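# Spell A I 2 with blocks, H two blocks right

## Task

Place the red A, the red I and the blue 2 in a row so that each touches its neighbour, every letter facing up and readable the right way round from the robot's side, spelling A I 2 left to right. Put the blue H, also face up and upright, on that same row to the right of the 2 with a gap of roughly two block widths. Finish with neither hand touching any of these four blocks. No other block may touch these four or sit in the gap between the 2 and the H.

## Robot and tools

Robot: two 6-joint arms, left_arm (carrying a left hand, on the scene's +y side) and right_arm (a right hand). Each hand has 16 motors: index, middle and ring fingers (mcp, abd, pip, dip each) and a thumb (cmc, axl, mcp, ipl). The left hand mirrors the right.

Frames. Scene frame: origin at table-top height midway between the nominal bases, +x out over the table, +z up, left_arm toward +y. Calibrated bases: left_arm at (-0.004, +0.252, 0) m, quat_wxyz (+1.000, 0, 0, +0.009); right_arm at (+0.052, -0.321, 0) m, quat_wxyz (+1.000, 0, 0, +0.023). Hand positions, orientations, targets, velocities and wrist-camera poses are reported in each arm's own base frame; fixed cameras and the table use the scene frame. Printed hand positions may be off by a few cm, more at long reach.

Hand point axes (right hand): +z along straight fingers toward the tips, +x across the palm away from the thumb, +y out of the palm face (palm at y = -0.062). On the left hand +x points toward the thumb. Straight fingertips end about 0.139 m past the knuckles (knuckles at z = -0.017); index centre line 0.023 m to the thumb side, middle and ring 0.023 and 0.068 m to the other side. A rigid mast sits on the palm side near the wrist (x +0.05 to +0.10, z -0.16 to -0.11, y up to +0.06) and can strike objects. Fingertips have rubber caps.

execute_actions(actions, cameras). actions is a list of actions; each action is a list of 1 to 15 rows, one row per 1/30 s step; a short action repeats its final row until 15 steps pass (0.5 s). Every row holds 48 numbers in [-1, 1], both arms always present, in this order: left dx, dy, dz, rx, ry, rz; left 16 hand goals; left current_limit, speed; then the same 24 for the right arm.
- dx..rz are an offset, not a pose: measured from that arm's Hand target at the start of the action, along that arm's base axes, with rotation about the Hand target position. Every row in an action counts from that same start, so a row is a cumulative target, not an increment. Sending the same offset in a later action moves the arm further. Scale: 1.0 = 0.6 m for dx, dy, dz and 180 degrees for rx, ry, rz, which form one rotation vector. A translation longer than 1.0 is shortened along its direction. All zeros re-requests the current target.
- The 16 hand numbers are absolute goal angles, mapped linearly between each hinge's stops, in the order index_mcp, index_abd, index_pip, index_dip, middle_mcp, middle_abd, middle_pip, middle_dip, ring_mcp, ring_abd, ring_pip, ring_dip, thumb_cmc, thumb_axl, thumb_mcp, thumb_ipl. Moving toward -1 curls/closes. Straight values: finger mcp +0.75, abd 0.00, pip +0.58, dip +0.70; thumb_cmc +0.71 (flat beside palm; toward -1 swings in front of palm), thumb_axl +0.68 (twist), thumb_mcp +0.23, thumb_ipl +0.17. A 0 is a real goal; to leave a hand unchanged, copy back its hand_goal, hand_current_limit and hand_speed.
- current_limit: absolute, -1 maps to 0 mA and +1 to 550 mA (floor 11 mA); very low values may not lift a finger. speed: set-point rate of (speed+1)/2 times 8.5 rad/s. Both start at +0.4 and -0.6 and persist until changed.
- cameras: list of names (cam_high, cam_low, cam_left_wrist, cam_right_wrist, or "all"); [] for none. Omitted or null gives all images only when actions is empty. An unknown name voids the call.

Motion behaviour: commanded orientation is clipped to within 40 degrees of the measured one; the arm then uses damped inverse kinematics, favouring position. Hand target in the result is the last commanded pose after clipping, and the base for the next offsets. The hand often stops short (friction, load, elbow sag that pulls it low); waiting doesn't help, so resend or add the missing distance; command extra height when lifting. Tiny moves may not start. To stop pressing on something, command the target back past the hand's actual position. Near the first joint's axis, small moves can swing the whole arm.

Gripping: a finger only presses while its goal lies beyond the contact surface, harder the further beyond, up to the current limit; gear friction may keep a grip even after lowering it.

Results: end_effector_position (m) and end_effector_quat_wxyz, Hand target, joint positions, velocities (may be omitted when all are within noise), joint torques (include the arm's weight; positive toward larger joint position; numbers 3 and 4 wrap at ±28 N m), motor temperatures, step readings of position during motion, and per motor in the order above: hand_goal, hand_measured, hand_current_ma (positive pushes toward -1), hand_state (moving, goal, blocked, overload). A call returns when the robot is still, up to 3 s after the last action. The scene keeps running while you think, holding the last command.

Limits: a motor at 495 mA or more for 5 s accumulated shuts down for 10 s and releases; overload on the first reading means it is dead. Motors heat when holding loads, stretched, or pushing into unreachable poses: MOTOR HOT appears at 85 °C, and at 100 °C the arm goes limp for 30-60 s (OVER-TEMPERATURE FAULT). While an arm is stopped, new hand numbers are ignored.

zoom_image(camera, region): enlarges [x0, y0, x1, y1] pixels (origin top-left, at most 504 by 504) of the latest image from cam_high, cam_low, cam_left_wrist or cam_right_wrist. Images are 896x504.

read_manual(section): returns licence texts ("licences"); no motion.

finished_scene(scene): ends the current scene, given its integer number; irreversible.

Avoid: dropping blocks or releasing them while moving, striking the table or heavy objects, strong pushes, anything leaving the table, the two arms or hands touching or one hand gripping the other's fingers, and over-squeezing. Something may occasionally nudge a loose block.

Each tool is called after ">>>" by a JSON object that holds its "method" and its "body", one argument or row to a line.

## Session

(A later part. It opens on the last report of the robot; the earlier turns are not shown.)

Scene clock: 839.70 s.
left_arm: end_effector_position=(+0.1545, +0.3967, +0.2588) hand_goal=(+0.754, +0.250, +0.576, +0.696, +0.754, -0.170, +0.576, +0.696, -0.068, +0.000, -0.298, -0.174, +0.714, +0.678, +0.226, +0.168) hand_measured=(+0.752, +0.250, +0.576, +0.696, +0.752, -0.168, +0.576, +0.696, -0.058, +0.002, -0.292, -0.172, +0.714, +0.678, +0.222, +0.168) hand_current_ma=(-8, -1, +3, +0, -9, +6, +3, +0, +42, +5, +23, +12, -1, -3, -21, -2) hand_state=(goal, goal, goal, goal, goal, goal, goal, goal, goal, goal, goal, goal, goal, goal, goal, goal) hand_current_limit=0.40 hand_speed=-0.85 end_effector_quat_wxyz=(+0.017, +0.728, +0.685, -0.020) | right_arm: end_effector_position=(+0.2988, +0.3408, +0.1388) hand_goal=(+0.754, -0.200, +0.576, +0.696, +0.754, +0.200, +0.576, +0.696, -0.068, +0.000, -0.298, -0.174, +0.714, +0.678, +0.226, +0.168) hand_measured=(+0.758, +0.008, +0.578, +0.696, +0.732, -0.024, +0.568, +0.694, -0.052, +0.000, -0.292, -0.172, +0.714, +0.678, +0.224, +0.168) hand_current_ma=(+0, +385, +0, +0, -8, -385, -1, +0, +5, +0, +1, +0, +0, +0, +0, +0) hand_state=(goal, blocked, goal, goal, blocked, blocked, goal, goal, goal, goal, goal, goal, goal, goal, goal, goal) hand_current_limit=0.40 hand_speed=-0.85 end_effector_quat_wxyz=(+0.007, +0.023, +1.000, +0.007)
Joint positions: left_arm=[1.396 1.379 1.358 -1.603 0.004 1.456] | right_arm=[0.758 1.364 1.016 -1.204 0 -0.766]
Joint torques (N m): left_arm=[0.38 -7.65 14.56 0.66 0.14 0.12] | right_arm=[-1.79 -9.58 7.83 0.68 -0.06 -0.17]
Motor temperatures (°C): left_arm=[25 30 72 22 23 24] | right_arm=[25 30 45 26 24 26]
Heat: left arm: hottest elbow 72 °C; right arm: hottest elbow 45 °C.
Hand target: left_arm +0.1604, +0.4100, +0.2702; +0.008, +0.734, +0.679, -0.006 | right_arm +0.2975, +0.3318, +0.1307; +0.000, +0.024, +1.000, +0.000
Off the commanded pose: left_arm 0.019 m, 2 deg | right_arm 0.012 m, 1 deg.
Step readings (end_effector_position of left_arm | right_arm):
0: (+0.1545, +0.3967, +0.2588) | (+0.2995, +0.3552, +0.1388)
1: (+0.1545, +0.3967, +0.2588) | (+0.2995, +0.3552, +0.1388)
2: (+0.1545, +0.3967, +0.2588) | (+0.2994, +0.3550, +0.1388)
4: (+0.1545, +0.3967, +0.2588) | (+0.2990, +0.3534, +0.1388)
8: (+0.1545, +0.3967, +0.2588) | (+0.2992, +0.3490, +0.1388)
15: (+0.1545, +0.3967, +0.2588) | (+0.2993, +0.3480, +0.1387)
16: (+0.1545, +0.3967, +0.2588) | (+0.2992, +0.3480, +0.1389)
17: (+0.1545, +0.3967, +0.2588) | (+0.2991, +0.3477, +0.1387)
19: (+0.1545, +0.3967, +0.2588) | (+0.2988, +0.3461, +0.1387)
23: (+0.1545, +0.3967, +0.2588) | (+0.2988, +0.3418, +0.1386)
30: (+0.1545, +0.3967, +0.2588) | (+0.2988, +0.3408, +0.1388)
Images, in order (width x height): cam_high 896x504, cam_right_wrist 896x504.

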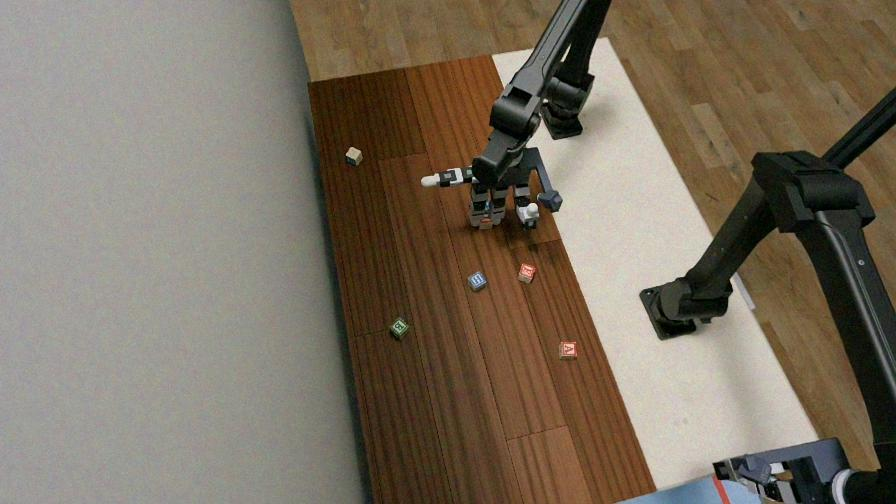

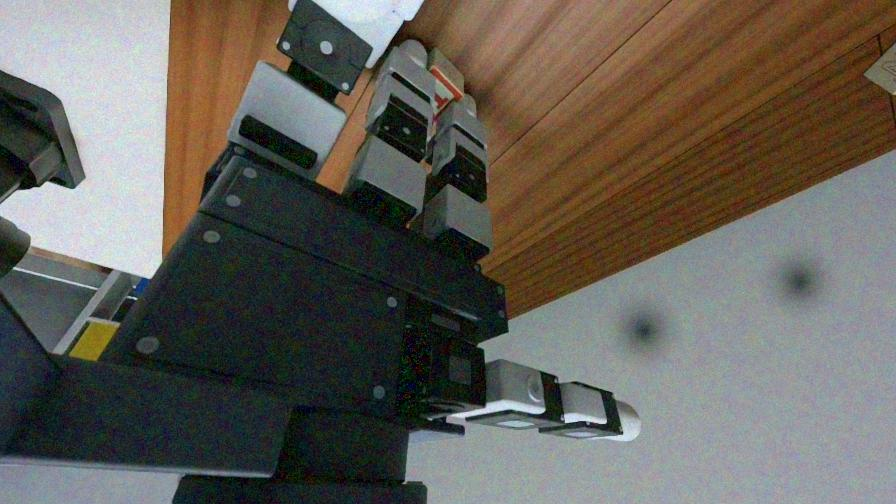

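>>> {"method": "execute_actions", "body": {
  "actions": [
    [[0,0,0,0,0,0,0.754,0.25,0.576,0.696,0.754,-0.17,0.576,0.696,-0.068,0,-0.299,-0.174,0.714,0.678,0.226,0.168,0.4,-0.85,0.009,0.018,0.012,0,0,0,0.754,-0.2,0.576,0.696,0.754,0.2,0.576,0.696,-0.068,0,-0.299,-0.174,0.714,0.678,0.226,0.168,0.4,-0.85]],
    [[0,0,0,0,0,0,0.754,0.25,0.576,0.696,0.754,-0.17,0.576,0.696,-0.068,0,-0.299,-0.174,0.714,0.678,0.226,0.168,0.4,-0.85,0,0,0,0,0,0,0.754,0.07,0.576,0.696,0.754,-0.08,0.576,0.696,-0.068,0,-0.299,-0.174,0.714,0.678,0.226,0.168,0.4,-0.85]],
    [[0,0,0,0,0,0,0.754,0.25,0.576,0.696,0.754,-0.17,0.576,0.696,-0.068,0,-0.299,-0.174,0.714,0.678,0.226,0.168,0.4,-0.85,0,0,0,0,0,0,0.754,0.2,0.576,0.696,0.754,-0.21,0.576,0.696,-0.068,0,-0.299,-0.174,0.714,0.678,0.226,0.168,0.4,-0.85]],
    [[0,0,0,0,0,0,0.754,0.25,0.576,0.696,0.754,-0.17,0.576,0.696,-0.068,0,-0.299,-0.174,0.714,0.678,0.226,0.168,0.4,-0.85,0.005,0.008,0.05,0,0,0,0.754,0.2,0.576,0.696,0.754,-0.21,0.576,0.696,-0.068,0,-0.299,-0.174,0.714,0.678,0.226,0.168,0.4,-0.85]],
    [[0,0,0,0,0,0,0.754,0.25,0.576,0.696,0.754,-0.17,0.576,0.696,-0.068,0,-0.299,-0.174,0.714,0.678,0.226,0.168,0.4,-0.85,0,0,0.08,0,0,0,0.754,0.2,0.576,0.696,0.754,-0.21,0.576,0.696,-0.068,0,-0.299,-0.174,0.714,0.678,0.226,0.168,0.4,-0.85]]
  ],
  "cameras": ["cam_high","cam_right_wrist"]
}}

>>> {"method": "zoom_image", "body": {
  "camera": "cam_right_wrist",
  "region": [300, 20, 540, 180]
}}

>>> {"method": "zoom_image", "body": {
  "camera": "cam_high",
  "region": [450, 180, 610, 360]
}}

Scene clock: 867.67 s.
left_arm: end_effector_position=(+0.1545, +0.3967, +0.2588) hand_goal=(+0.754, +0.250, +0.576, +0.696, +0.754, -0.170, +0.576, +0.696, -0.068, +0.000, -0.298, -0.174, +0.714, +0.678, +0.226, +0.168) hand_measured=(+0.752, +0.250, +0.576, +0.696, +0.752, -0.168, +0.576, +0.696, -0.058, +0.002, -0.292, -0.172, +0.714, +0.678, +0.222, +0.168) hand_current_ma=(-8, -1, +3, +0, -9, +6, +3, +0, +42, +5, +23, +12, -1, -3, -21, -2) hand_state=(goal, goal, goal, goal, goal, goal, goal, goal, goal, goal, goal, goal, goal, goal, goal, goal) hand_current_limit=0.40 hand_speed=-0.85 end_effector_quat_wxyz=(+0.017, +0.728, +0.685, -0.020) | right_arm: end_effector_position=(+0.2974, +0.3396, +0.1956) hand_goal=(+0.754, +0.200, +0.576, +0.696, +0.754, -0.210, +0.576, +0.696, -0.068, +0.000, -0.298, -0.174, +0.714, +0.678, +0.226, +0.168) hand_measured=(+0.754, +0.196, +0.578, +0.696, +0.750, -0.206, +0.574, +0.694, -0.052, +0.000, -0.292, -0.172, +0.714, +0.678, +0.224, +0.168) hand_current_ma=(+0, +0, +0, +0, +0, +0, +0, +0, +5, +0, +1, +0, +0, +0, +0, +0) hand_state=(goal, goal, goal, goal, goal, goal, goal, goal, goal, goal, goal, goal, goal, goal, goal, goal) hand_current_limit=0.40 hand_speed=-0.85 end_effector_quat_wxyz=(-0.013, +0.023, +1.000, -0.012)
Joint positions: left_arm=[1.396 1.379 1.358 -1.603 0.004 1.456] | right_arm=[0.758 1.351 1.169 -1.424 0 -0.766]
Joint torques (N m): left_arm=[0.44 -7.77 14.64 0.73 0.14 0.13] | right_arm=[-0.79 -9.93 13.57 0.1 -0.05 -0.05]
Motor temperatures (°C): left_arm=[25 30 72 22 23 24] | right_arm=[25 29 44 26 24 26]
Heat: left arm: hottest elbow 72 °C; right arm: hottest elbow 44 °C.
Hand target: left_arm +0.1604, +0.4100, +0.2702; +0.008, +0.734, +0.679, -0.006 | right_arm +0.3058, +0.3474, +0.2157; +0.000, +0.024, +1.000, +0.000
Off the commanded pose: left_arm 0.019 m, 2 deg | right_arm 0.023 m, 2 deg.
Step readings (end_effector_position of left_arm | right_arm):
0: (+0.1545, +0.3967, +0.2588) | (+0.2987, +0.3409, +0.1388)
1: (+0.1545, +0.3967, +0.2588) | (+0.2987, +0.3409, +0.1388)
2: (+0.1545, +0.3967, +0.2588) | (+0.2987, +0.3409, +0.1388)
4: (+0.1545, +0.3967, +0.2588) | (+0.2987, +0.3409, +0.1388)
8: (+0.1545, +0.3967, +0.2588) | (+0.2987, +0.3408, +0.1388)
15: (+0.1545, +0.3967, +0.2588) | (+0.2985, +0.3406, +0.1387)
16: (+0.1545, +0.3967, +0.2588) | (+0.2985, +0.3406, +0.1387)
17: (+0.1545, +0.3967, +0.2588) | (+0.2985, +0.3406, +0.1387)
19: (+0.1545, +0.3967, +0.2588) | (+0.2985, +0.3406, +0.1387)
23: (+0.1545, +0.3967, +0.2588) | (+0.2985, +0.3406, +0.1387)
30: (+0.1545, +0.3967, +0.2588) | (+0.2974, +0.3396, +0.1380)
31: (+0.1545, +0.3967, +0.2588) | (+0.2973, +0.3395, +0.1380)
32: (+0.1545, +0.3967, +0.2588) | (+0.2973, +0.3395, +0.1380)
34: (+0.1545, +0.3967, +0.2588) | (+0.2973, +0.3395, +0.1380)
38: (+0.1545, +0.3967, +0.2588) | (+0.2973, +0.3395, +0.1380)
45: (+0.1545, +0.3967, +0.2588) | (+0.2973, +0.3395, +0.1380)
46: (+0.1545, +0.3967, +0.2588) | (+0.2970, +0.3392, +0.1379)
47: (+0.1545, +0.3967, +0.2588) | (+0.2960, +0.3383, +0.1378)
49: (+0.1545, +0.3967, +0.2588) | (+0.2929, +0.3353, +0.1384)
53: (+0.1545, +0.3967, +0.2588) | (+0.2930, +0.3354, +0.1457)
60: (+0.1545, +0.3967, +0.2588) | (+0.2959, +0.3381, +0.1530)
61: (+0.1545, +0.3967, +0.2588) | (+0.2955, +0.3378, +0.1533)
62: (+0.1545, +0.3967, +0.2588) | (+0.2943, +0.3366, +0.1542)
64: (+0.1545, +0.3967, +0.2588) | (+0.2922, +0.3346, +0.1601)
68: (+0.1545, +0.3967, +0.2588) | (+0.2958, +0.3381, +0.1805)
75: (+0.1545, +0.3967, +0.2588) | (+0.2982, +0.3403, +0.1958)
Images, in order (width x height): cam_high 896x504, cam_right_wrist 896x504.

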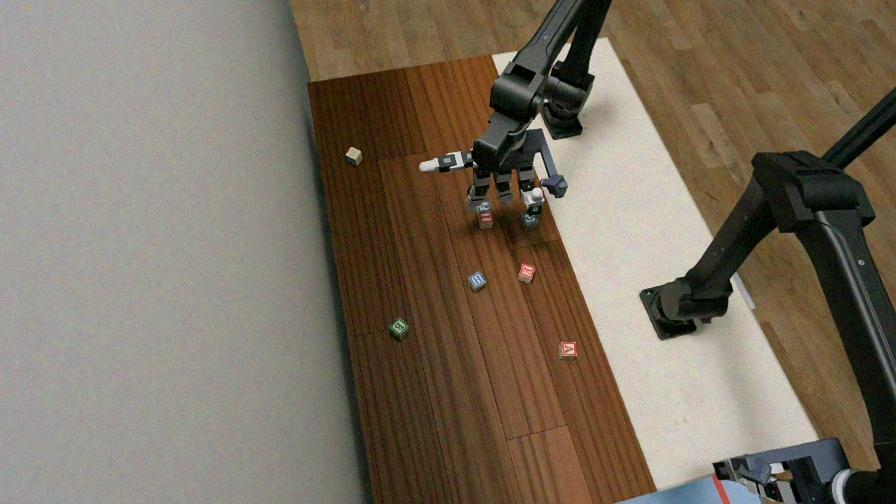

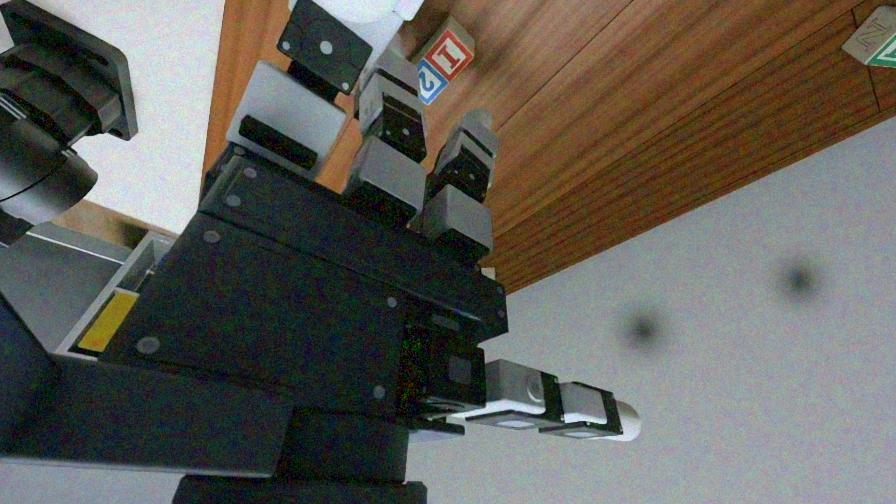

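Scaled by 2.100 from the camera's 896x504 image, which has a finer 1280x720 frame.

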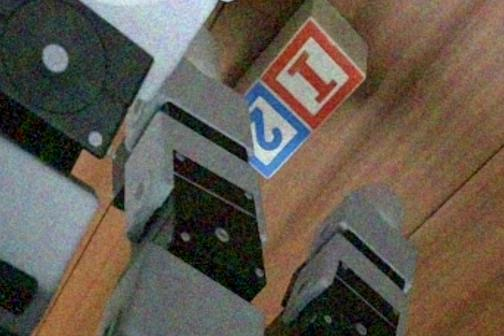

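Scaled by 2.800 from the camera's 896x504 image, which has a finer 1280x720 frame.

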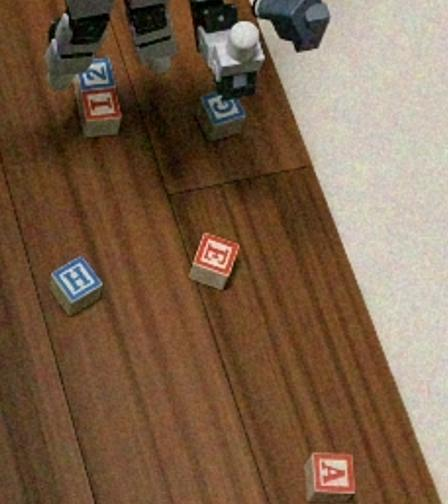

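>>> {"method": "execute_actions", "body": {
  "actions": [
    [[0,0,0,0,0,0,0.754,0.25,0.576,0.696,0.754,-0.17,0.576,0.696,-0.068,0,-0.299,-0.174,0.714,0.678,0.226,0.168,0.4,-0.85,-0.002,0.06,0.01,0,0,-0.08,0.754,0.2,0.576,0.696,0.754,-0.21,0.576,0.696,-0.068,0,-0.299,-0.174,0.714,0.678,0.226,0.168,0.4,-0.85]],
    [[0,0,0,0,0,0,0.754,0.25,0.576,0.696,0.754,-0.17,0.576,0.696,-0.068,0,-0.299,-0.174,0.714,0.678,0.226,0.168,0.4,-0.85,-0.002,0.085,0,0,0,-0.12,0.754,0.2,0.576,0.696,0.754,-0.21,0.576,0.696,-0.068,0,-0.299,-0.174,0.714,0.678,0.226,0.168,0.4,-0.85]],
    [[0,0,0,0,0,0,0.754,0.25,0.576,0.696,0.754,-0.17,0.576,0.696,-0.068,0,-0.299,-0.174,0.714,0.678,0.226,0.168,0.4,-0.85,-0.002,0.095,0,0,0,-0.13,0.754,0.2,0.576,0.696,0.754,-0.21,0.576,0.696,-0.068,0,-0.299,-0.174,0.714,0.678,0.226,0.168,0.4,-0.85]],
    [[0,0,0,0,0,0,0.754,0.25,0.576,0.696,0.754,-0.17,0.576,0.696,-0.068,0,-0.299,-0.174,0.714,0.678,0.226,0.168,0.4,-0.85,-0.002,0.095,0,0,0,-0.13,0.754,0.2,0.576,0.696,0.754,-0.21,0.576,0.696,-0.068,0,-0.299,-0.174,0.714,0.678,0.226,0.168,0.4,-0.85]],
    [[0,0,0,0,0,0,0.754,0.25,0.576,0.696,0.754,-0.17,0.576,0.696,-0.068,0,-0.299,-0.174,0.714,0.678,0.226,0.168,0.4,-0.85,-0.002,0.08,0,0,0,-0.123,0.754,0.2,0.576,0.696,0.754,-0.21,0.576,0.696,-0.068,0,-0.299,-0.174,0.714,0.678,0.226,0.168,0.4,-0.85]]
  ],
  "cameras": ["cam_high","cam_right_wrist"]
}}

>>> {"method": "zoom_image", "body": {
  "camera": "cam_right_wrist",
  "region": [300, 20, 540, 180]
}}

>>> {"method": "zoom_image", "body": {
  "camera": "cam_high",
  "region": [440, 180, 600, 320]
}}

Scene clock: 923.90 s.
left_arm: end_effector_position=(+0.1545, +0.3967, +0.2588) hand_goal=(+0.754, +0.250, +0.576, +0.696, +0.754, -0.170, +0.576, +0.696, -0.068, +0.000, -0.298, -0.174, +0.714, +0.678, +0.226, +0.168) hand_measured=(+0.752, +0.250, +0.576, +0.696, +0.752, -0.168, +0.576, +0.696, -0.058, +0.002, -0.292, -0.172, +0.714, +0.678, +0.222, +0.168) hand_current_ma=(-8, -1, +3, +0, -9, +6, +3, +0, +42, +5, +23, +12, -1, -3, -21, -2) hand_state=(goal, goal, goal, goal, goal, goal, goal, goal, goal, goal, goal, goal, goal, goal, goal, goal) hand_current_limit=0.40 hand_speed=-0.85 end_effector_quat_wxyz=(+0.017, +0.728, +0.685, -0.020) | right_arm: end_effector_position=(+0.2991, +0.5867, +0.2238) hand_goal=(+0.754, +0.200, +0.576, +0.696, +0.754, -0.210, +0.576, +0.696, -0.068, +0.000, -0.298, -0.174, +0.714, +0.678, +0.226, +0.168) hand_measured=(+0.754, +0.198, +0.578, +0.696, +0.752, -0.206, +0.574, +0.694, -0.052, +0.000, -0.292, -0.172, +0.714, +0.678, +0.224, +0.168) hand_current_ma=(+0, +0, +0, +0, +0, +0, +0, +0, +5, +0, +1, +0, +0, +0, +0, +0) hand_state=(goal, goal, goal, goal, goal, goal, goal, goal, goal, goal, goal, goal, goal, goal, goal, goal) hand_current_limit=0.40 hand_speed=-0.85 end_effector_quat_wxyz=(-0.010, +0.801, +0.599, +0.019)
Joint positions: left_arm=[1.396 1.379 1.358 -1.603 0.004 1.456] | right_arm=[1.233 2.139 2.293 -1.682 0.006 1.519]
Joint torques (N m): left_arm=[0.38 -7.71 14.56 0.72 0.16 0.13] | right_arm=[-0.44 -19.55 13.98 0.08 0.29 0.05]
Motor temperatures (°C): left_arm=[25 30 72 22 23 24] | right_arm=[25 30 52 26 24 26]
Heat: left arm: hottest elbow 72 °C; right arm: hottest elbow 52 °C.
Hand target: left_arm +0.1604, +0.4100, +0.2702; +0.008, +0.734, +0.679, -0.006 | right_arm +0.2998, +0.5964, +0.2218; +0.000, +0.807, +0.590, +0.000
Off the commanded pose: left_arm 0.019 m, 2 deg | right_arm 0.010 m, 3 deg.
joint sent to its limit (right arm) — joint 4 (wrist pitch), lower limit. The joint targets are off in orientation, not in position.
Step readings (end_effector_position of left_arm | right_arm):
0: (+0.1545, +0.3967, +0.2588) | (+0.2974, +0.3396, +0.1955)
1: (+0.1545, +0.3967, +0.2588) | (+0.2976, +0.3395, +0.1955)
2: (+0.1545, +0.3967, +0.2588) | (+0.2977, +0.3409, +0.1961)
4: (+0.1545, +0.3967, +0.2588) | (+0.2980, +0.3448, +0.1984)
8: (+0.1545, +0.3967, +0.2588) | (+0.2909, +0.3639, +0.2087)
15: (+0.1545, +0.3967, +0.2588) | (+0.2922, +0.3739, +0.2150)
16: (+0.1545, +0.3967, +0.2588) | (+0.2933, +0.3736, +0.2142)
17: (+0.1545, +0.3967, +0.2588) | (+0.2952, +0.3743, +0.2134)
19: (+0.1545, +0.3967, +0.2588) | (+0.2963, +0.3821, +0.2126)
23: (+0.1545, +0.3967, +0.2588) | (+0.2863, +0.4108, +0.2105)
30: (+0.1545, +0.3967, +0.2588) | (+0.2875, +0.4257, +0.2095)
31: (+0.1545, +0.3967, +0.2588) | (+0.2895, +0.4254, +0.2101)
32: (+0.1545, +0.3967, +0.2588) | (+0.2924, +0.4264, +0.2115)
34: (+0.1545, +0.3967, +0.2588) | (+0.2970, +0.4354, +0.2152)
38: (+0.1545, +0.3967, +0.2588) | (+0.2928, +0.4694, +0.2188)
45: (+0.1545, +0.3967, +0.2588) | (+0.2882, +0.4861, +0.2106)
46: (+0.1545, +0.3967, +0.2588) | (+0.2893, +0.4853, +0.2102)
47: (+0.1545, +0.3967, +0.2588) | (+0.2914, +0.4861, +0.2113)
49: (+0.1545, +0.3967, +0.2588) | (+0.2985, +0.4961, +0.2167)
53: (+0.1545, +0.3967, +0.2588) | (+0.3022, +0.5299, +0.2241)
60: (+0.1545, +0.3967, +0.2588) | (+0.2929, +0.5431, +0.2158)
61: (+0.1545, +0.3967, +0.2588) | (+0.2932, +0.5426, +0.2155)
62: (+0.1545, +0.3967, +0.2588) | (+0.2943, +0.5437, +0.2159)
64: (+0.1545, +0.3967, +0.2588) | (+0.2990, +0.5553, +0.2205)
68: (+0.1545, +0.3967, +0.2588) | (+0.3059, +0.5825, +0.2277)
75: (+0.1545, +0.3967, +0.2588) | (+0.3011, +0.5888, +0.2226)
Images, in order (width x height): cam_high 896x504, cam_right_wrist 896x504.

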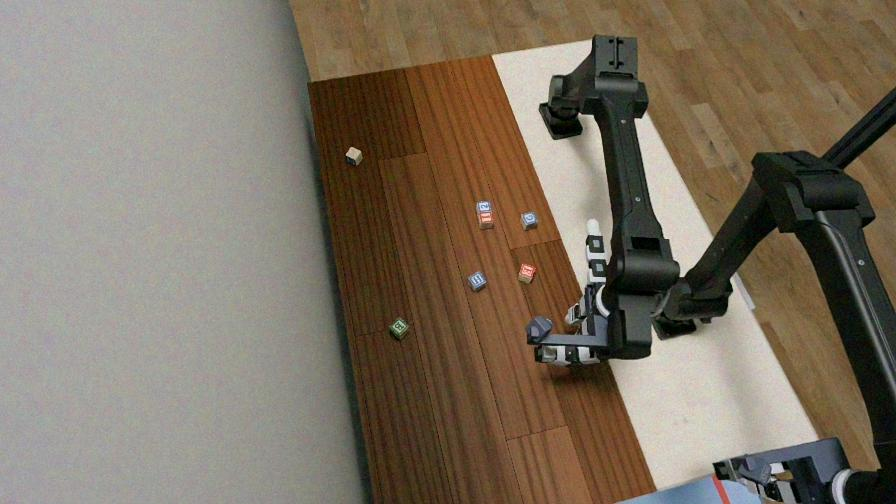

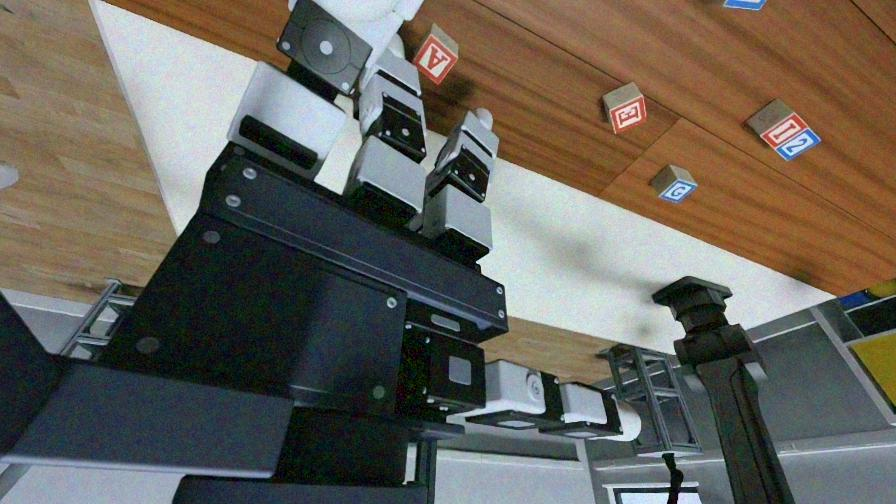

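Scaled by 2.100 from the camera's 896x504 image, which has a finer 1280x720 frame.

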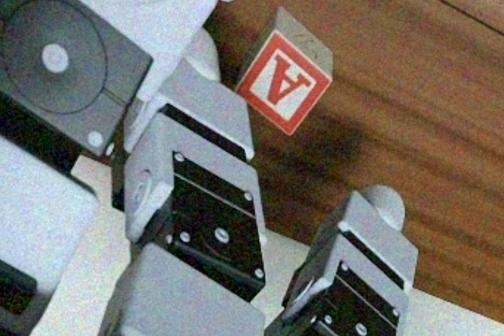

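Scaled by 3.150 from the camera's 896x504 image, which has a finer 1280x720 frame.

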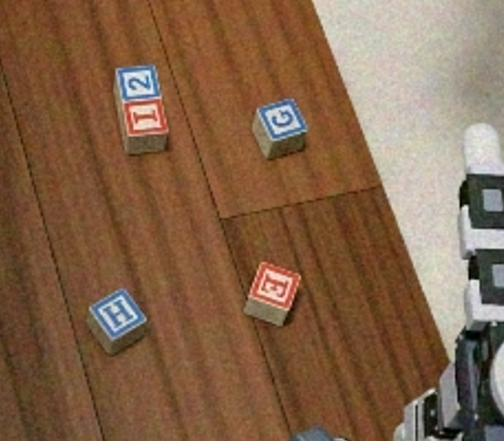

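>>> {"method": "execute_actions", "body": {
  "actions": [
    [[0,0,0,0,0,0,0.754,0.25,0.576,0.696,0.754,-0.17,0.576,0.696,-0.068,0,-0.299,-0.174,0.714,0.678,0.226,0.168,0.4,-0.85,-0.008,0.003,-0.05,0,0,0,0.754,0.2,0.576,0.696,0.754,-0.21,0.576,0.696,-0.068,0,-0.299,-0.174,0.714,0.678,0.226,0.168,0.4,-0.85]],
    [[0,0,0,0,0,0,0.754,0.25,0.576,0.696,0.754,-0.17,0.576,0.696,-0.068,0,-0.299,-0.174,0.714,0.678,0.226,0.168,0.4,-0.85,0,0,-0.03,0,0,0,0.754,0.2,0.576,0.696,0.754,-0.21,0.576,0.696,-0.068,0,-0.299,-0.174,0.714,0.678,0.226,0.168,0.4,-0.85]]
  ],
  "cameras": ["cam_high","cam_right_wrist"]
}}

>>> {"method": "zoom_image", "body": {
  "camera": "cam_right_wrist",
  "region": [300, 20, 540, 180]
}}

>>> {"method": "zoom_image", "body": {
  "camera": "cam_high",
  "region": [500, 290, 660, 410]
}}

Scene clock: 946.33 s.
left_arm: end_effector_position=(+0.1545, +0.3967, +0.2588) hand_goal=(+0.754, +0.250, +0.576, +0.696, +0.754, -0.170, +0.576, +0.696, -0.068, +0.000, -0.298, -0.174, +0.714, +0.678, +0.226, +0.168) hand_measured=(+0.752, +0.250, +0.576, +0.696, +0.752, -0.168, +0.576, +0.696, -0.058, +0.002, -0.292, -0.172, +0.714, +0.678, +0.222, +0.168) hand_current_ma=(-8, -1, +3, +0, -9, +6, +3, +0, +42, +5, +23, +12, -1, -3, -21, -2) hand_state=(goal, goal, goal, goal, goal, goal, goal, goal, goal, goal, goal, goal, goal, goal, goal, goal) hand_current_limit=0.40 hand_speed=-0.85 end_effector_quat_wxyz=(+0.017, +0.728, +0.685, -0.020) | right_arm: end_effector_position=(+0.3007, +0.5927, +0.1940) hand_goal=(+0.754, +0.200, +0.576, +0.696, +0.754, -0.210, +0.576, +0.696, -0.068, +0.000, -0.298, -0.174, +0.714, +0.678, +0.226, +0.168) hand_measured=(+0.754, +0.198, +0.578, +0.696, +0.752, -0.206, +0.574, +0.694, -0.052, +0.000, -0.292, -0.172, +0.714, +0.678, +0.224, +0.168) hand_current_ma=(+0, +0, +0, +0, +0, +0, +0, +0, +5, +0, +1, +0, +0, +0, +0, +0) hand_state=(goal, goal, goal, goal, goal, goal, goal, goal, goal, goal, goal, goal, goal, goal, goal, goal) hand_current_limit=0.40 hand_speed=-0.85 end_effector_quat_wxyz=(-0.004, +0.806, +0.592, +0.010)
Joint positions: left_arm=[1.396 1.379 1.358 -1.603 0.004 1.456] | right_arm=[1.233 2.177 2.278 -1.651 0.005 1.537]
Joint torques (N m): left_arm=[0.32 -7.82 14.56 0.75 0.13 0.14] | right_arm=[-0.15 -20.54 9.43 0.92 -0.02 0.06]
Motor temperatures (°C): left_arm=[25 30 72 22 23 24] | right_arm=[25 32 52 26 24 26]
Heat: left arm: hottest elbow 72 °C; right arm: hottest elbow 52 °C.
Hand target: left_arm +0.1604, +0.4100, +0.2702; +0.008, +0.734, +0.679, -0.006 | right_arm +0.2950, +0.5982, +0.1739; +0.000, +0.807, +0.590, +0.000
Off the commanded pose: left_arm 0.019 m, 2 deg | right_arm 0.022 m, 1 deg.
Step readings (end_effector_position of left_arm | right_arm):
0: (+0.1545, +0.3967, +0.2588) | (+0.2991, +0.5867, +0.2238)
1: (+0.1545, +0.3967, +0.2588) | (+0.2991, +0.5867, +0.2238)
2: (+0.1545, +0.3967, +0.2588) | (+0.2991, +0.5866, +0.2236)
4: (+0.1545, +0.3967, +0.2588) | (+0.2990, +0.5866, +0.2221)
8: (+0.1545, +0.3967, +0.2588) | (+0.2990, +0.5871, +0.2142)
15: (+0.1545, +0.3967, +0.2588) | (+0.2993, +0.5884, +0.2006)
16: (+0.1545, +0.3967, +0.2588) | (+0.2993, +0.5885, +0.1999)
17: (+0.1545, +0.3967, +0.2588) | (+0.2993, +0.5885, +0.1999)
19: (+0.1545, +0.3967, +0.2588) | (+0.2998, +0.5900, +0.1998)
23: (+0.1545, +0.3967, +0.2588) | (+0.3008, +0.5930, +0.1973)
30: (+0.1545, +0.3967, +0.2588) | (+0.3006, +0.5924, +0.1940)
Images, in order (width x height): cam_high 896x504, cam_right_wrist 896x504.

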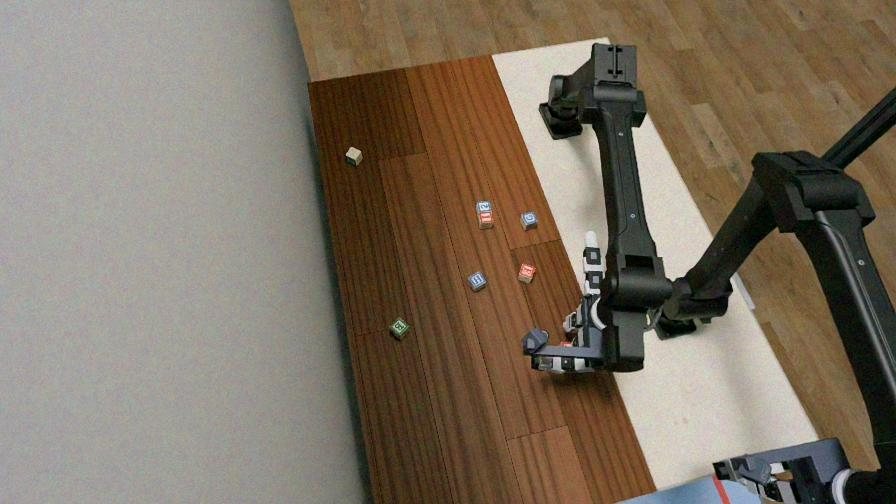

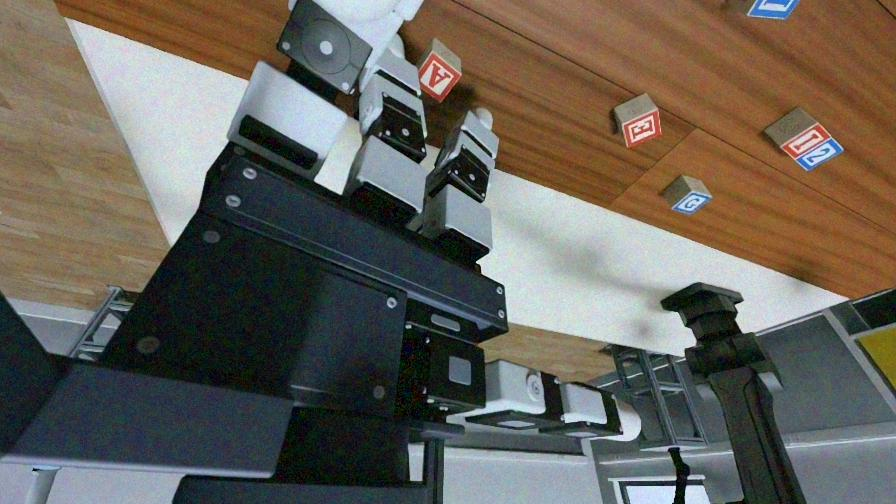

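Scaled by 2.100 from the camera's 896x504 image, which has a finer 1280x720 frame.

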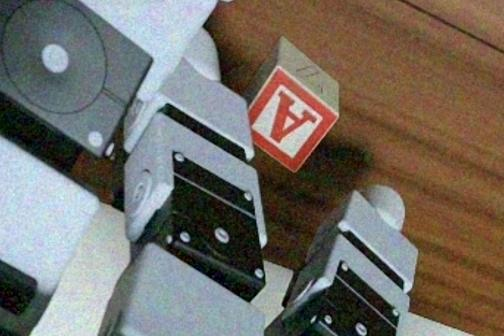

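Scaled by 3.150 from the camera's 896x504 image, which has a finer 1280x720 frame.

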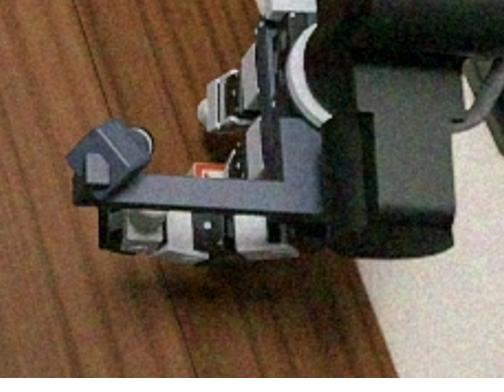

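>>> {"method": "execute_actions", "body": {
  "actions": [
    [[0,0,0,0,0,0,0.754,0.25,0.576,0.696,0.754,-0.17,0.576,0.696,-0.068,0,-0.299,-0.174,0.714,0.678,0.226,0.168,0.4,-0.85,-0.006,-0.008,-0.03,0,0,0,0.754,0.2,0.576,0.696,0.754,-0.21,0.576,0.696,-0.068,0,-0.299,-0.174,0.714,0.678,0.226,0.168,0.4,-0.85]]
  ],
  "cameras": ["cam_right_wrist"]
}}

>>> {"method": "zoom_image", "body": {
  "camera": "cam_right_wrist",
  "region": [380, 0, 540, 160]
}}

Scene clock: 965.93 s.
left_arm: end_effector_position=(+0.1545, +0.3967, +0.2588) hand_goal=(+0.754, +0.250, +0.576, +0.696, +0.754, -0.170, +0.576, +0.696, -0.068, +0.000, -0.298, -0.174, +0.714, +0.678, +0.226, +0.168) hand_measured=(+0.752, +0.250, +0.576, +0.696, +0.752, -0.168, +0.576, +0.696, -0.058, +0.002, -0.292, -0.172, +0.714, +0.678, +0.222, +0.168) hand_current_ma=(-8, -1, +3, +0, -9, +6, +3, +0, +42, +5, +23, +12, -1, -3, -21, -2) hand_state=(goal, goal, goal, goal, goal, goal, goal, goal, goal, goal, goal, goal, goal, goal, goal, goal) hand_current_limit=0.40 hand_speed=-0.85 end_effector_quat_wxyz=(+0.017, +0.728, +0.685, -0.020) | right_arm: end_effector_position=(+0.2989, +0.5881, +0.1607) hand_goal=(+0.754, +0.200, +0.576, +0.696, +0.754, -0.210, +0.576, +0.696, -0.068, +0.000, -0.298, -0.174, +0.714, +0.678, +0.226, +0.168) hand_measured=(+0.754, +0.198, +0.578, +0.696, +0.752, -0.206, +0.574, +0.694, -0.052, +0.000, -0.292, -0.172, +0.714, +0.678, +0.224, +0.168) hand_current_ma=(+0, +0, +0, +0, +0, +0, +0, +0, +5, +0, +1, +0, +0, +0, +0, +0) hand_state=(goal, goal, goal, goal, goal, goal, goal, goal, goal, goal, goal, goal, goal, goal, goal, goal) hand_current_limit=0.40 hand_speed=-0.85 end_effector_quat_wxyz=(+0.003, +0.807, +0.591, -0.001)
Joint positions: left_arm=[1.396 1.379 1.358 -1.603 0.004 1.456] | right_arm=[1.233 2.176 2.188 -1.587 0.004 1.54]
Joint torques (N m): left_arm=[0.21 -7.77 14.6 0.73 0.14 0.14] | right_arm=[0.15 -22.24 9.72 0.87 -0.01 0.06]
Motor temperatures (°C): left_arm=[25 30 72 22 23 24] | right_arm=[25 32 49 26 24 26]
Heat: left arm: hottest elbow 72 °C; right arm: hottest elbow 49 °C.
Hand target: left_arm +0.1604, +0.4100, +0.2702; +0.008, +0.734, +0.679, -0.006 | right_arm +0.2914, +0.5934, +0.1559; +0.000, +0.808, +0.590, +0.000
Off the commanded pose: left_arm 0.019 m, 2 deg | right_arm 0.010 m, 0 deg.
Step readings (end_effector_position of left_arm | right_arm):
0: (+0.1545, +0.3967, +0.2588) | (+0.3007, +0.5927, +0.1940)
1: (+0.1545, +0.3967, +0.2588) | (+0.3007, +0.5927, +0.1937)
2: (+0.1545, +0.3967, +0.2588) | (+0.3008, +0.5930, +0.1913)
4: (+0.1545, +0.3967, +0.2588) | (+0.3009, +0.5931, +0.1839)
8: (+0.1545, +0.3967, +0.2588) | (+0.2987, +0.5873, +0.1647)
15: (+0.1545, +0.3967, +0.2588) | (+0.2988, +0.5878, +0.1608)
Images, in order (width x height): cam_right_wrist 896x504.

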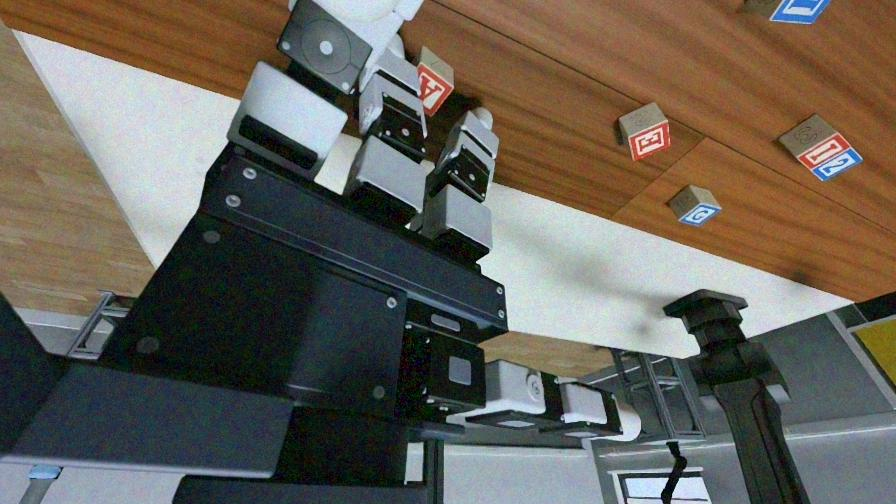

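Scaled by 3.150 from the camera's 896x504 image, which has a finer 1280x720 frame.

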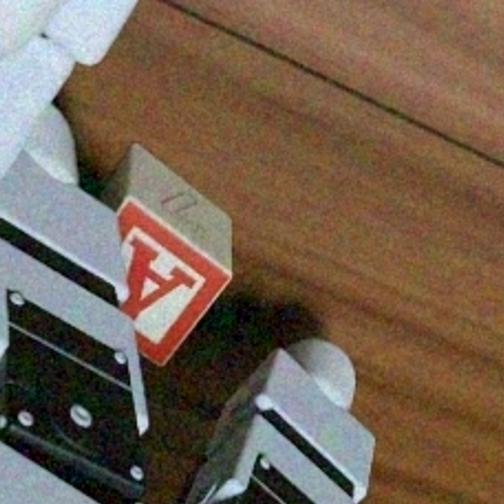

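>>> {"method": "execute_actions", "body": {
  "actions": [
    [[0,0,0,0,0,0,0.754,0.25,0.576,0.696,0.754,-0.17,0.576,0.696,-0.068,0,-0.299,-0.174,0.714,0.678,0.226,0.168,0.4,-0.85,-0.009,0.006,-0.012,0,0,0.005,0.754,0.2,0.576,0.696,0.754,-0.21,0.576,0.696,-0.068,0,-0.299,-0.174,0.714,0.678,0.226,0.168,0.4,-0.85]]
  ],
  "cameras": ["cam_right_wrist"]
}}

>>> {"method": "zoom_image", "body": {
  "camera": "cam_right_wrist",
  "region": [380, 0, 540, 160]
}}

Scene clock: 998.90 s.
left_arm: end_effector_position=(+0.1545, +0.3967, +0.2588) hand_goal=(+0.754, +0.250, +0.576, +0.696, +0.754, -0.170, +0.576, +0.696, -0.068, +0.000, -0.298, -0.174, +0.714, +0.678, +0.226, +0.168) hand_measured=(+0.752, +0.250, +0.576, +0.696, +0.752, -0.168, +0.576, +0.696, -0.058, +0.002, -0.292, -0.172, +0.714, +0.678, +0.222, +0.168) hand_current_ma=(-8, -1, +3, +0, -9, +6, +3, +0, +42, +5, +23, +12, -1, -3, -21, -2) hand_state=(goal, goal, goal, goal, goal, goal, goal, goal, goal, goal, goal, goal, goal, goal, goal, goal) hand_current_limit=0.40 hand_speed=-0.85 end_effector_quat_wxyz=(+0.017, +0.728, +0.685, -0.020) | right_arm: end_effector_position=(+0.2928, +0.5926, +0.1558) hand_goal=(+0.754, +0.200, +0.576, +0.696, +0.754, -0.210, +0.576, +0.696, -0.068, +0.000, -0.298, -0.174, +0.714, +0.678, +0.226, +0.168) hand_measured=(+0.754, +0.198, +0.578, +0.696, +0.752, -0.206, +0.574, +0.694, -0.052, +0.000, -0.292, -0.172, +0.714, +0.678, +0.224, +0.168) hand_current_ma=(+0, +0, +0, +0, +0, +0, +0, +0, +5, +0, +1, +0, +0, +0, +0, +0) hand_state=(goal, goal, goal, goal, goal, goal, goal, goal, goal, goal, goal, goal, goal, goal, goal, goal) hand_current_limit=0.40 hand_speed=-0.85 end_effector_quat_wxyz=(+0.001, +0.804, +0.595, +0.002)
Joint positions: left_arm=[1.396 1.379 1.358 -1.603 0.004 1.456] | right_arm=[1.244 2.176 2.175 -1.569 0.004 1.54]
Joint torques (N m): left_arm=[0.26 -7.71 14.61 0.73 0.17 0.14] | right_arm=[0.03 -22.12 9.39 0.88 0 0.01]
Motor temperatures (°C): left_arm=[25 30 72 22 23 24] | right_arm=[25 38 47 26 24 26]
Heat: left arm: hottest elbow 72 °C; right arm: hottest elbow 47 °C.
Hand target: left_arm +0.1604, +0.4100, +0.2702; +0.008, +0.734, +0.679, -0.006 | right_arm +0.2862, +0.5969, +0.1486; +0.000, +0.803, +0.596, +0.000
Off the commanded pose: left_arm 0.019 m, 2 deg | right_arm 0.011 m, 0 deg.
Step readings (end_effector_position of left_arm | right_arm):
0: (+0.1545, +0.3967, +0.2588) | (+0.2989, +0.5881, +0.1607)
1: (+0.1545, +0.3967, +0.2588) | (+0.2989, +0.5881, +0.1607)
2: (+0.1545, +0.3967, +0.2588) | (+0.2988, +0.5885, +0.1605)
4: (+0.1545, +0.3967, +0.2588) | (+0.2980, +0.5901, +0.1597)
8: (+0.1545, +0.3967, +0.2588) | (+0.2959, +0.5909, +0.1567)
15: (+0.1545, +0.3967, +0.2588) | (+0.2935, +0.5922, +0.1558)
Images, in order (width x height): cam_right_wrist 896x504.

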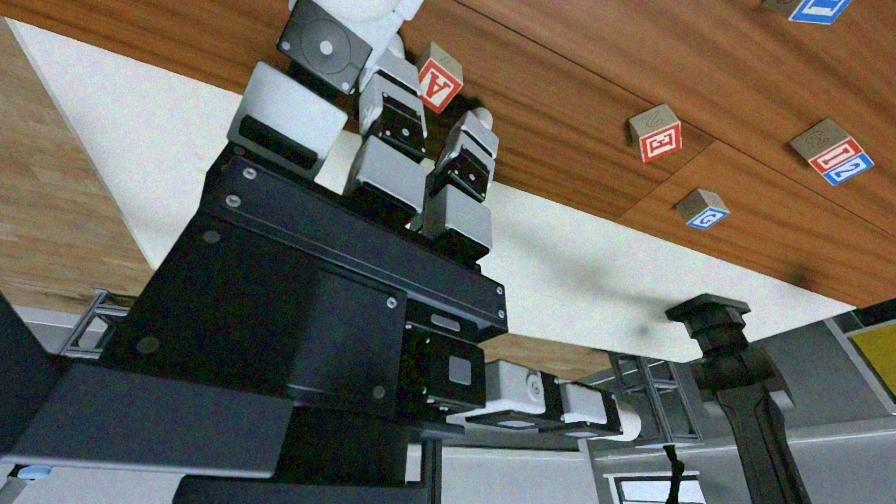

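Scaled by 3.150 from the camera's 896x504 image, which has a finer 1280x720 frame.

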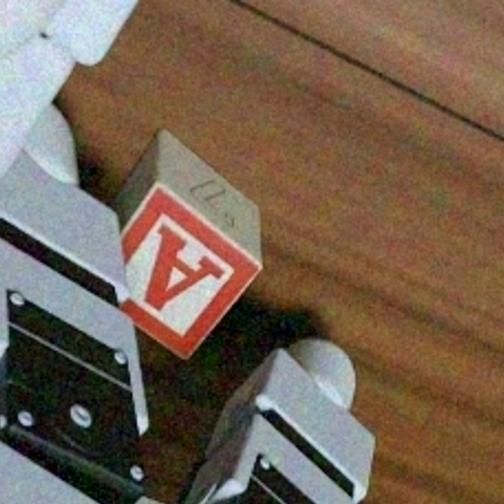

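>>> {"method": "execute_actions", "body": {
  "actions": [
    [[0,0,0,0,0,0,0.754,0.25,0.576,0.696,0.754,-0.17,0.576,0.696,-0.068,0,-0.299,-0.174,0.714,0.678,0.226,0.168,0.4,-0.85,0.004,-0.003,-0.025,0,0,0,0.754,0.2,0.576,0.696,0.754,-0.21,0.576,0.696,-0.068,0,-0.299,-0.174,0.714,0.678,0.226,0.168,0.4,-0.85]]
  ],
  "cameras": ["cam_right_wrist"]
}}

>>> {"method": "zoom_image", "body": {
  "camera": "cam_right_wrist",
  "region": [380, 0, 540, 160]
}}

Scene clock: 1011.00 s.
left_arm: end_effector_position=(+0.1545, +0.3967, +0.2588) hand_goal=(+0.754, +0.250, +0.576, +0.696, +0.754, -0.170, +0.576, +0.696, -0.068, +0.000, -0.298, -0.174, +0.714, +0.678, +0.226, +0.168) hand_measured=(+0.752, +0.250, +0.576, +0.696, +0.752, -0.168, +0.576, +0.696, -0.058, +0.002, -0.292, -0.172, +0.714, +0.678, +0.222, +0.168) hand_current_ma=(-8, -1, +3, +0, -9, +6, +3, +0, +42, +5, +23, +12, -1, -3, -21, -2) hand_state=(goal, goal, goal, goal, goal, goal, goal, goal, goal, goal, goal, goal, goal, goal, goal, goal) hand_current_limit=0.40 hand_speed=-0.85 end_effector_quat_wxyz=(+0.017, +0.728, +0.685, -0.020) | right_arm: end_effector_position=(+0.2925, +0.5915, +0.1393) hand_goal=(+0.754, +0.200, +0.576, +0.696, +0.754, -0.210, +0.576, +0.696, -0.068, +0.000, -0.298, -0.174, +0.714, +0.678, +0.226, +0.168) hand_measured=(+0.754, +0.198, +0.578, +0.696, +0.752, -0.206, +0.574, +0.694, -0.052, +0.000, -0.292, -0.172, +0.714, +0.678, +0.224, +0.168) hand_current_ma=(+0, +0, +0, +0, +0, +0, +0, +0, +5, +0, +1, +0, +0, +0, +0, +0) hand_state=(goal, goal, goal, goal, goal, goal, goal, goal, goal, goal, goal, goal, goal, goal, goal, goal) hand_current_limit=0.40 hand_speed=-0.85 end_effector_quat_wxyz=(+0.002, +0.804, +0.595, +0.000)
Joint positions: left_arm=[1.396 1.379 1.358 -1.603 0.004 1.456] | right_arm=[1.244 2.176 2.131 -1.528 0.004 1.54]
Joint torques (N m): left_arm=[0.38 -7.71 14.61 0.76 0.15 0.13] | right_arm=[-0.32 -22.24 9.52 0.91 0 -0.03]
Motor temperatures (°C): left_arm=[25 30 72 22 23 24] | right_arm=[25 39 47 26 24 26]
Heat: left arm: hottest elbow 72 °C; right arm: hottest elbow 47 °C.
Hand target: left_arm +0.1604, +0.4100, +0.2702; +0.008, +0.734, +0.679, -0.006 | right_arm +0.2886, +0.5951, +0.1336; +0.000, +0.803, +0.596, +0.000
Off the commanded pose: left_arm 0.019 m, 2 deg | right_arm 0.008 m, 0 deg.
Step readings (end_effector_position of left_arm | right_arm):
0: (+0.1545, +0.3967, +0.2588) | (+0.2928, +0.5926, +0.1558)
1: (+0.1545, +0.3967, +0.2588) | (+0.2928, +0.5926, +0.1557)
2: (+0.1545, +0.3967, +0.2588) | (+0.2930, +0.5931, +0.1545)
4: (+0.1545, +0.3967, +0.2588) | (+0.2932, +0.5937, +0.1506)
8: (+0.1545, +0.3967, +0.2588) | (+0.2923, +0.5911, +0.1412)
15: (+0.1545, +0.3967, +0.2588) | (+0.2924, +0.5914, +0.1393)
Images, in order (width x height): cam_right_wrist 896x504.

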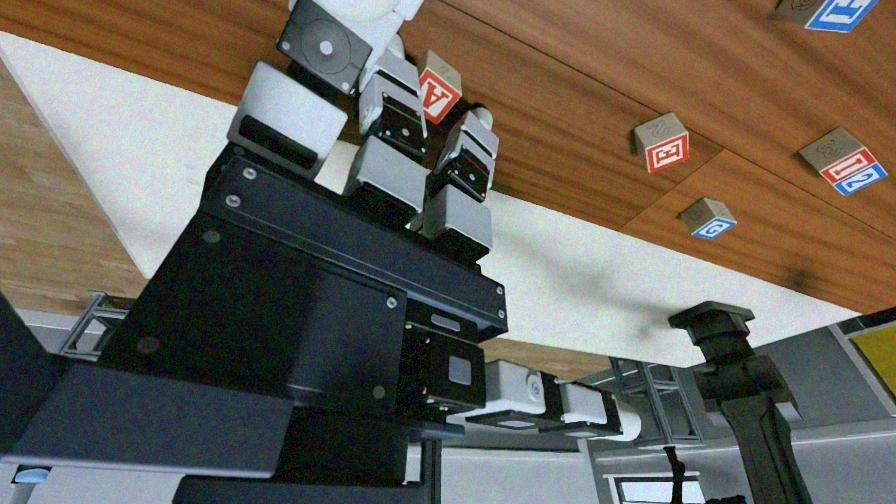

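Scaled by 3.150 from the camera's 896x504 image, which has a finer 1280x720 frame.

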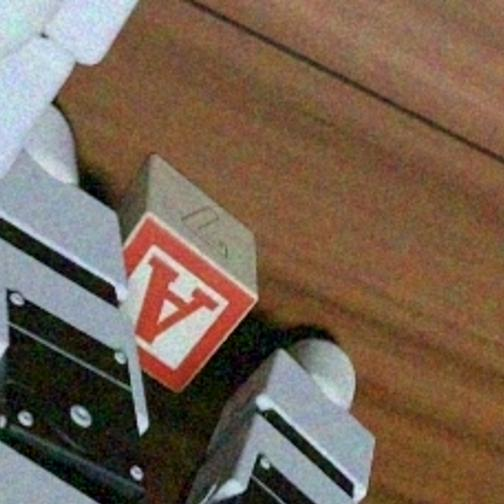

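>>> {"method": "execute_actions", "body": {
  "actions": [
    [[0,0,0,0,0,0,0.754,0.25,0.576,0.696,0.754,-0.17,0.576,0.696,-0.068,0,-0.299,-0.174,0.714,0.678,0.226,0.168,0.4,-0.85,0,0,0,0,0,0,0.754,0.06,0.576,0.696,0.754,-0.06,0.576,0.696,-0.068,0,-0.299,-0.174,0.714,0.678,0.226,0.168,0.4,-0.85]],
    [[0,0,0,0,0,0,0.754,0.25,0.576,0.696,0.754,-0.17,0.576,0.696,-0.068,0,-0.299,-0.174,0.714,0.678,0.226,0.168,0.4,-0.85,0,0,0,0,0,0,0.754,-0.2,0.576,0.696,0.754,0.2,0.576,0.696,-0.068,0,-0.299,-0.174,0.714,0.678,0.226,0.168,0.4,-0.85]],
    [[0,0,0,0,0,0,0.754,0.25,0.576,0.696,0.754,-0.17,0.576,0.696,-0.068,0,-0.299,-0.174,0.714,0.678,0.226,0.168,0.4,-0.85,0,0,0,0,0,0,0.754,-0.2,0.576,0.696,0.754,0.2,0.576,0.696,-0.068,0,-0.299,-0.174,0.714,0.678,0.226,0.168,0.4,-0.85]]
  ],
  "cameras": []
}}

Scene clock: 1034.40 s.
left_arm: end_effector_position=(+0.1545, +0.3967, +0.2588) hand_goal=(+0.754, +0.250, +0.576, +0.696, +0.754, -0.170, +0.576, +0.696, -0.068, +0.000, -0.298, -0.174, +0.714, +0.678, +0.226, +0.168) hand_measured=(+0.752, +0.250, +0.576, +0.696, +0.752, -0.168, +0.576, +0.696, -0.058, +0.002, -0.292, -0.172, +0.714, +0.678, +0.222, +0.168) hand_current_ma=(-8, -1, +3, +0, -9, +6, +3, +0, +42, +5, +23, +12, -1, -3, -21, -2) hand_state=(goal, goal, goal, goal, goal, goal, goal, goal, goal, goal, goal, goal, goal, goal, goal, goal) hand_current_limit=0.40 hand_speed=-0.85 end_effector_quat_wxyz=(+0.017, +0.728, +0.685, -0.020) | right_arm: end_effector_position=(+0.2925, +0.5916, +0.1393) hand_goal=(+0.754, -0.200, +0.576, +0.696, +0.754, +0.200, +0.576, +0.696, -0.068, +0.000, -0.298, -0.174, +0.714, +0.678, +0.226, +0.168) hand_measured=(+0.754, +0.012, +0.578, +0.696, +0.752, -0.028, +0.574, +0.694, -0.052, +0.000, -0.292, -0.172, +0.714, +0.678, +0.224, +0.168) hand_current_ma=(+0, +385, +0, +0, +0, -385, +0, +0, +5, +0, +1, +0, +0, +0, +0, +0) hand_state=(goal, blocked, goal, goal, goal, blocked, goal, goal, goal, goal, goal, goal, goal, goal, goal, goal) hand_current_limit=0.40 hand_speed=-0.85 end_effector_quat_wxyz=(+0.002, +0.804, +0.595, +0.001)
Joint positions: left_arm=[1.396 1.379 1.358 -1.603 0.004 1.456] | right_arm=[1.244 2.176 2.131 -1.528 0.004 1.54]
Joint torques (N m): left_arm=[0.38 -7.71 14.56 0.65 0.13 0.13] | right_arm=[-0.32 -22.24 9.5 0.9 0 -0.03]
Motor temperatures (°C): left_arm=[25 30 72 22 23 24] | right_arm=[25 40 46 26 24 26]
Heat: left arm: hottest elbow 72 °C; right arm: hottest elbow 46 °C.
Hand target: left_arm +0.1604, +0.4100, +0.2702; +0.008, +0.734, +0.679, -0.006 | right_arm +0.2886, +0.5951, +0.1336; +0.000, +0.803, +0.596, +0.000
Off the commanded pose: left_arm 0.019 m, 2 deg | right_arm 0.008 m, 0 deg.
Step readings (end_effector_position of left_arm | right_arm):
0: (+0.1545, +0.3967, +0.2588) | (+0.2925, +0.5915, +0.1393)
1: (+0.1545, +0.3967, +0.2588) | (+0.2925, +0.5915, +0.1393)
2: (+0.1545, +0.3967, +0.2588) | (+0.2925, +0.5915, +0.1393)
4: (+0.1545, +0.3967, +0.2588) | (+0.2925, +0.5915, +0.1393)
8: (+0.1545, +0.3967, +0.2588) | (+0.2925, +0.5916, +0.1393)
15: (+0.1545, +0.3967, +0.2588) | (+0.2925, +0.5916, +0.1393)
16: (+0.1545, +0.3967, +0.2588) | (+0.2925, +0.5916, +0.1393)
17: (+0.1545, +0.3967, +0.2588) | (+0.2925, +0.5916, +0.1393)
19: (+0.1545, +0.3967, +0.2588) | (+0.2925, +0.5916, +0.1393)
23: (+0.1545, +0.3967, +0.2588) | (+0.2925, +0.5916, +0.1393)
30: (+0.1545, +0.3967, +0.2588) | (+0.2925, +0.5916, +0.1393)
31: (+0.1545, +0.3967, +0.2588) | (+0.2925, +0.5916, +0.1393)
32: (+0.1545, +0.3967, +0.2588) | (+0.2925, +0.5916, +0.1393)
34: (+0.1545, +0.3967, +0.2588) | (+0.2925, +0.5916, +0.1393)
38: (+0.1545, +0.3967, +0.2588) | (+0.2925, +0.5916, +0.1393)
45: (+0.1545, +0.3967, +0.2588) | (+0.2925, +0.5916, +0.1393)
No camera images: "cameras" was empty.


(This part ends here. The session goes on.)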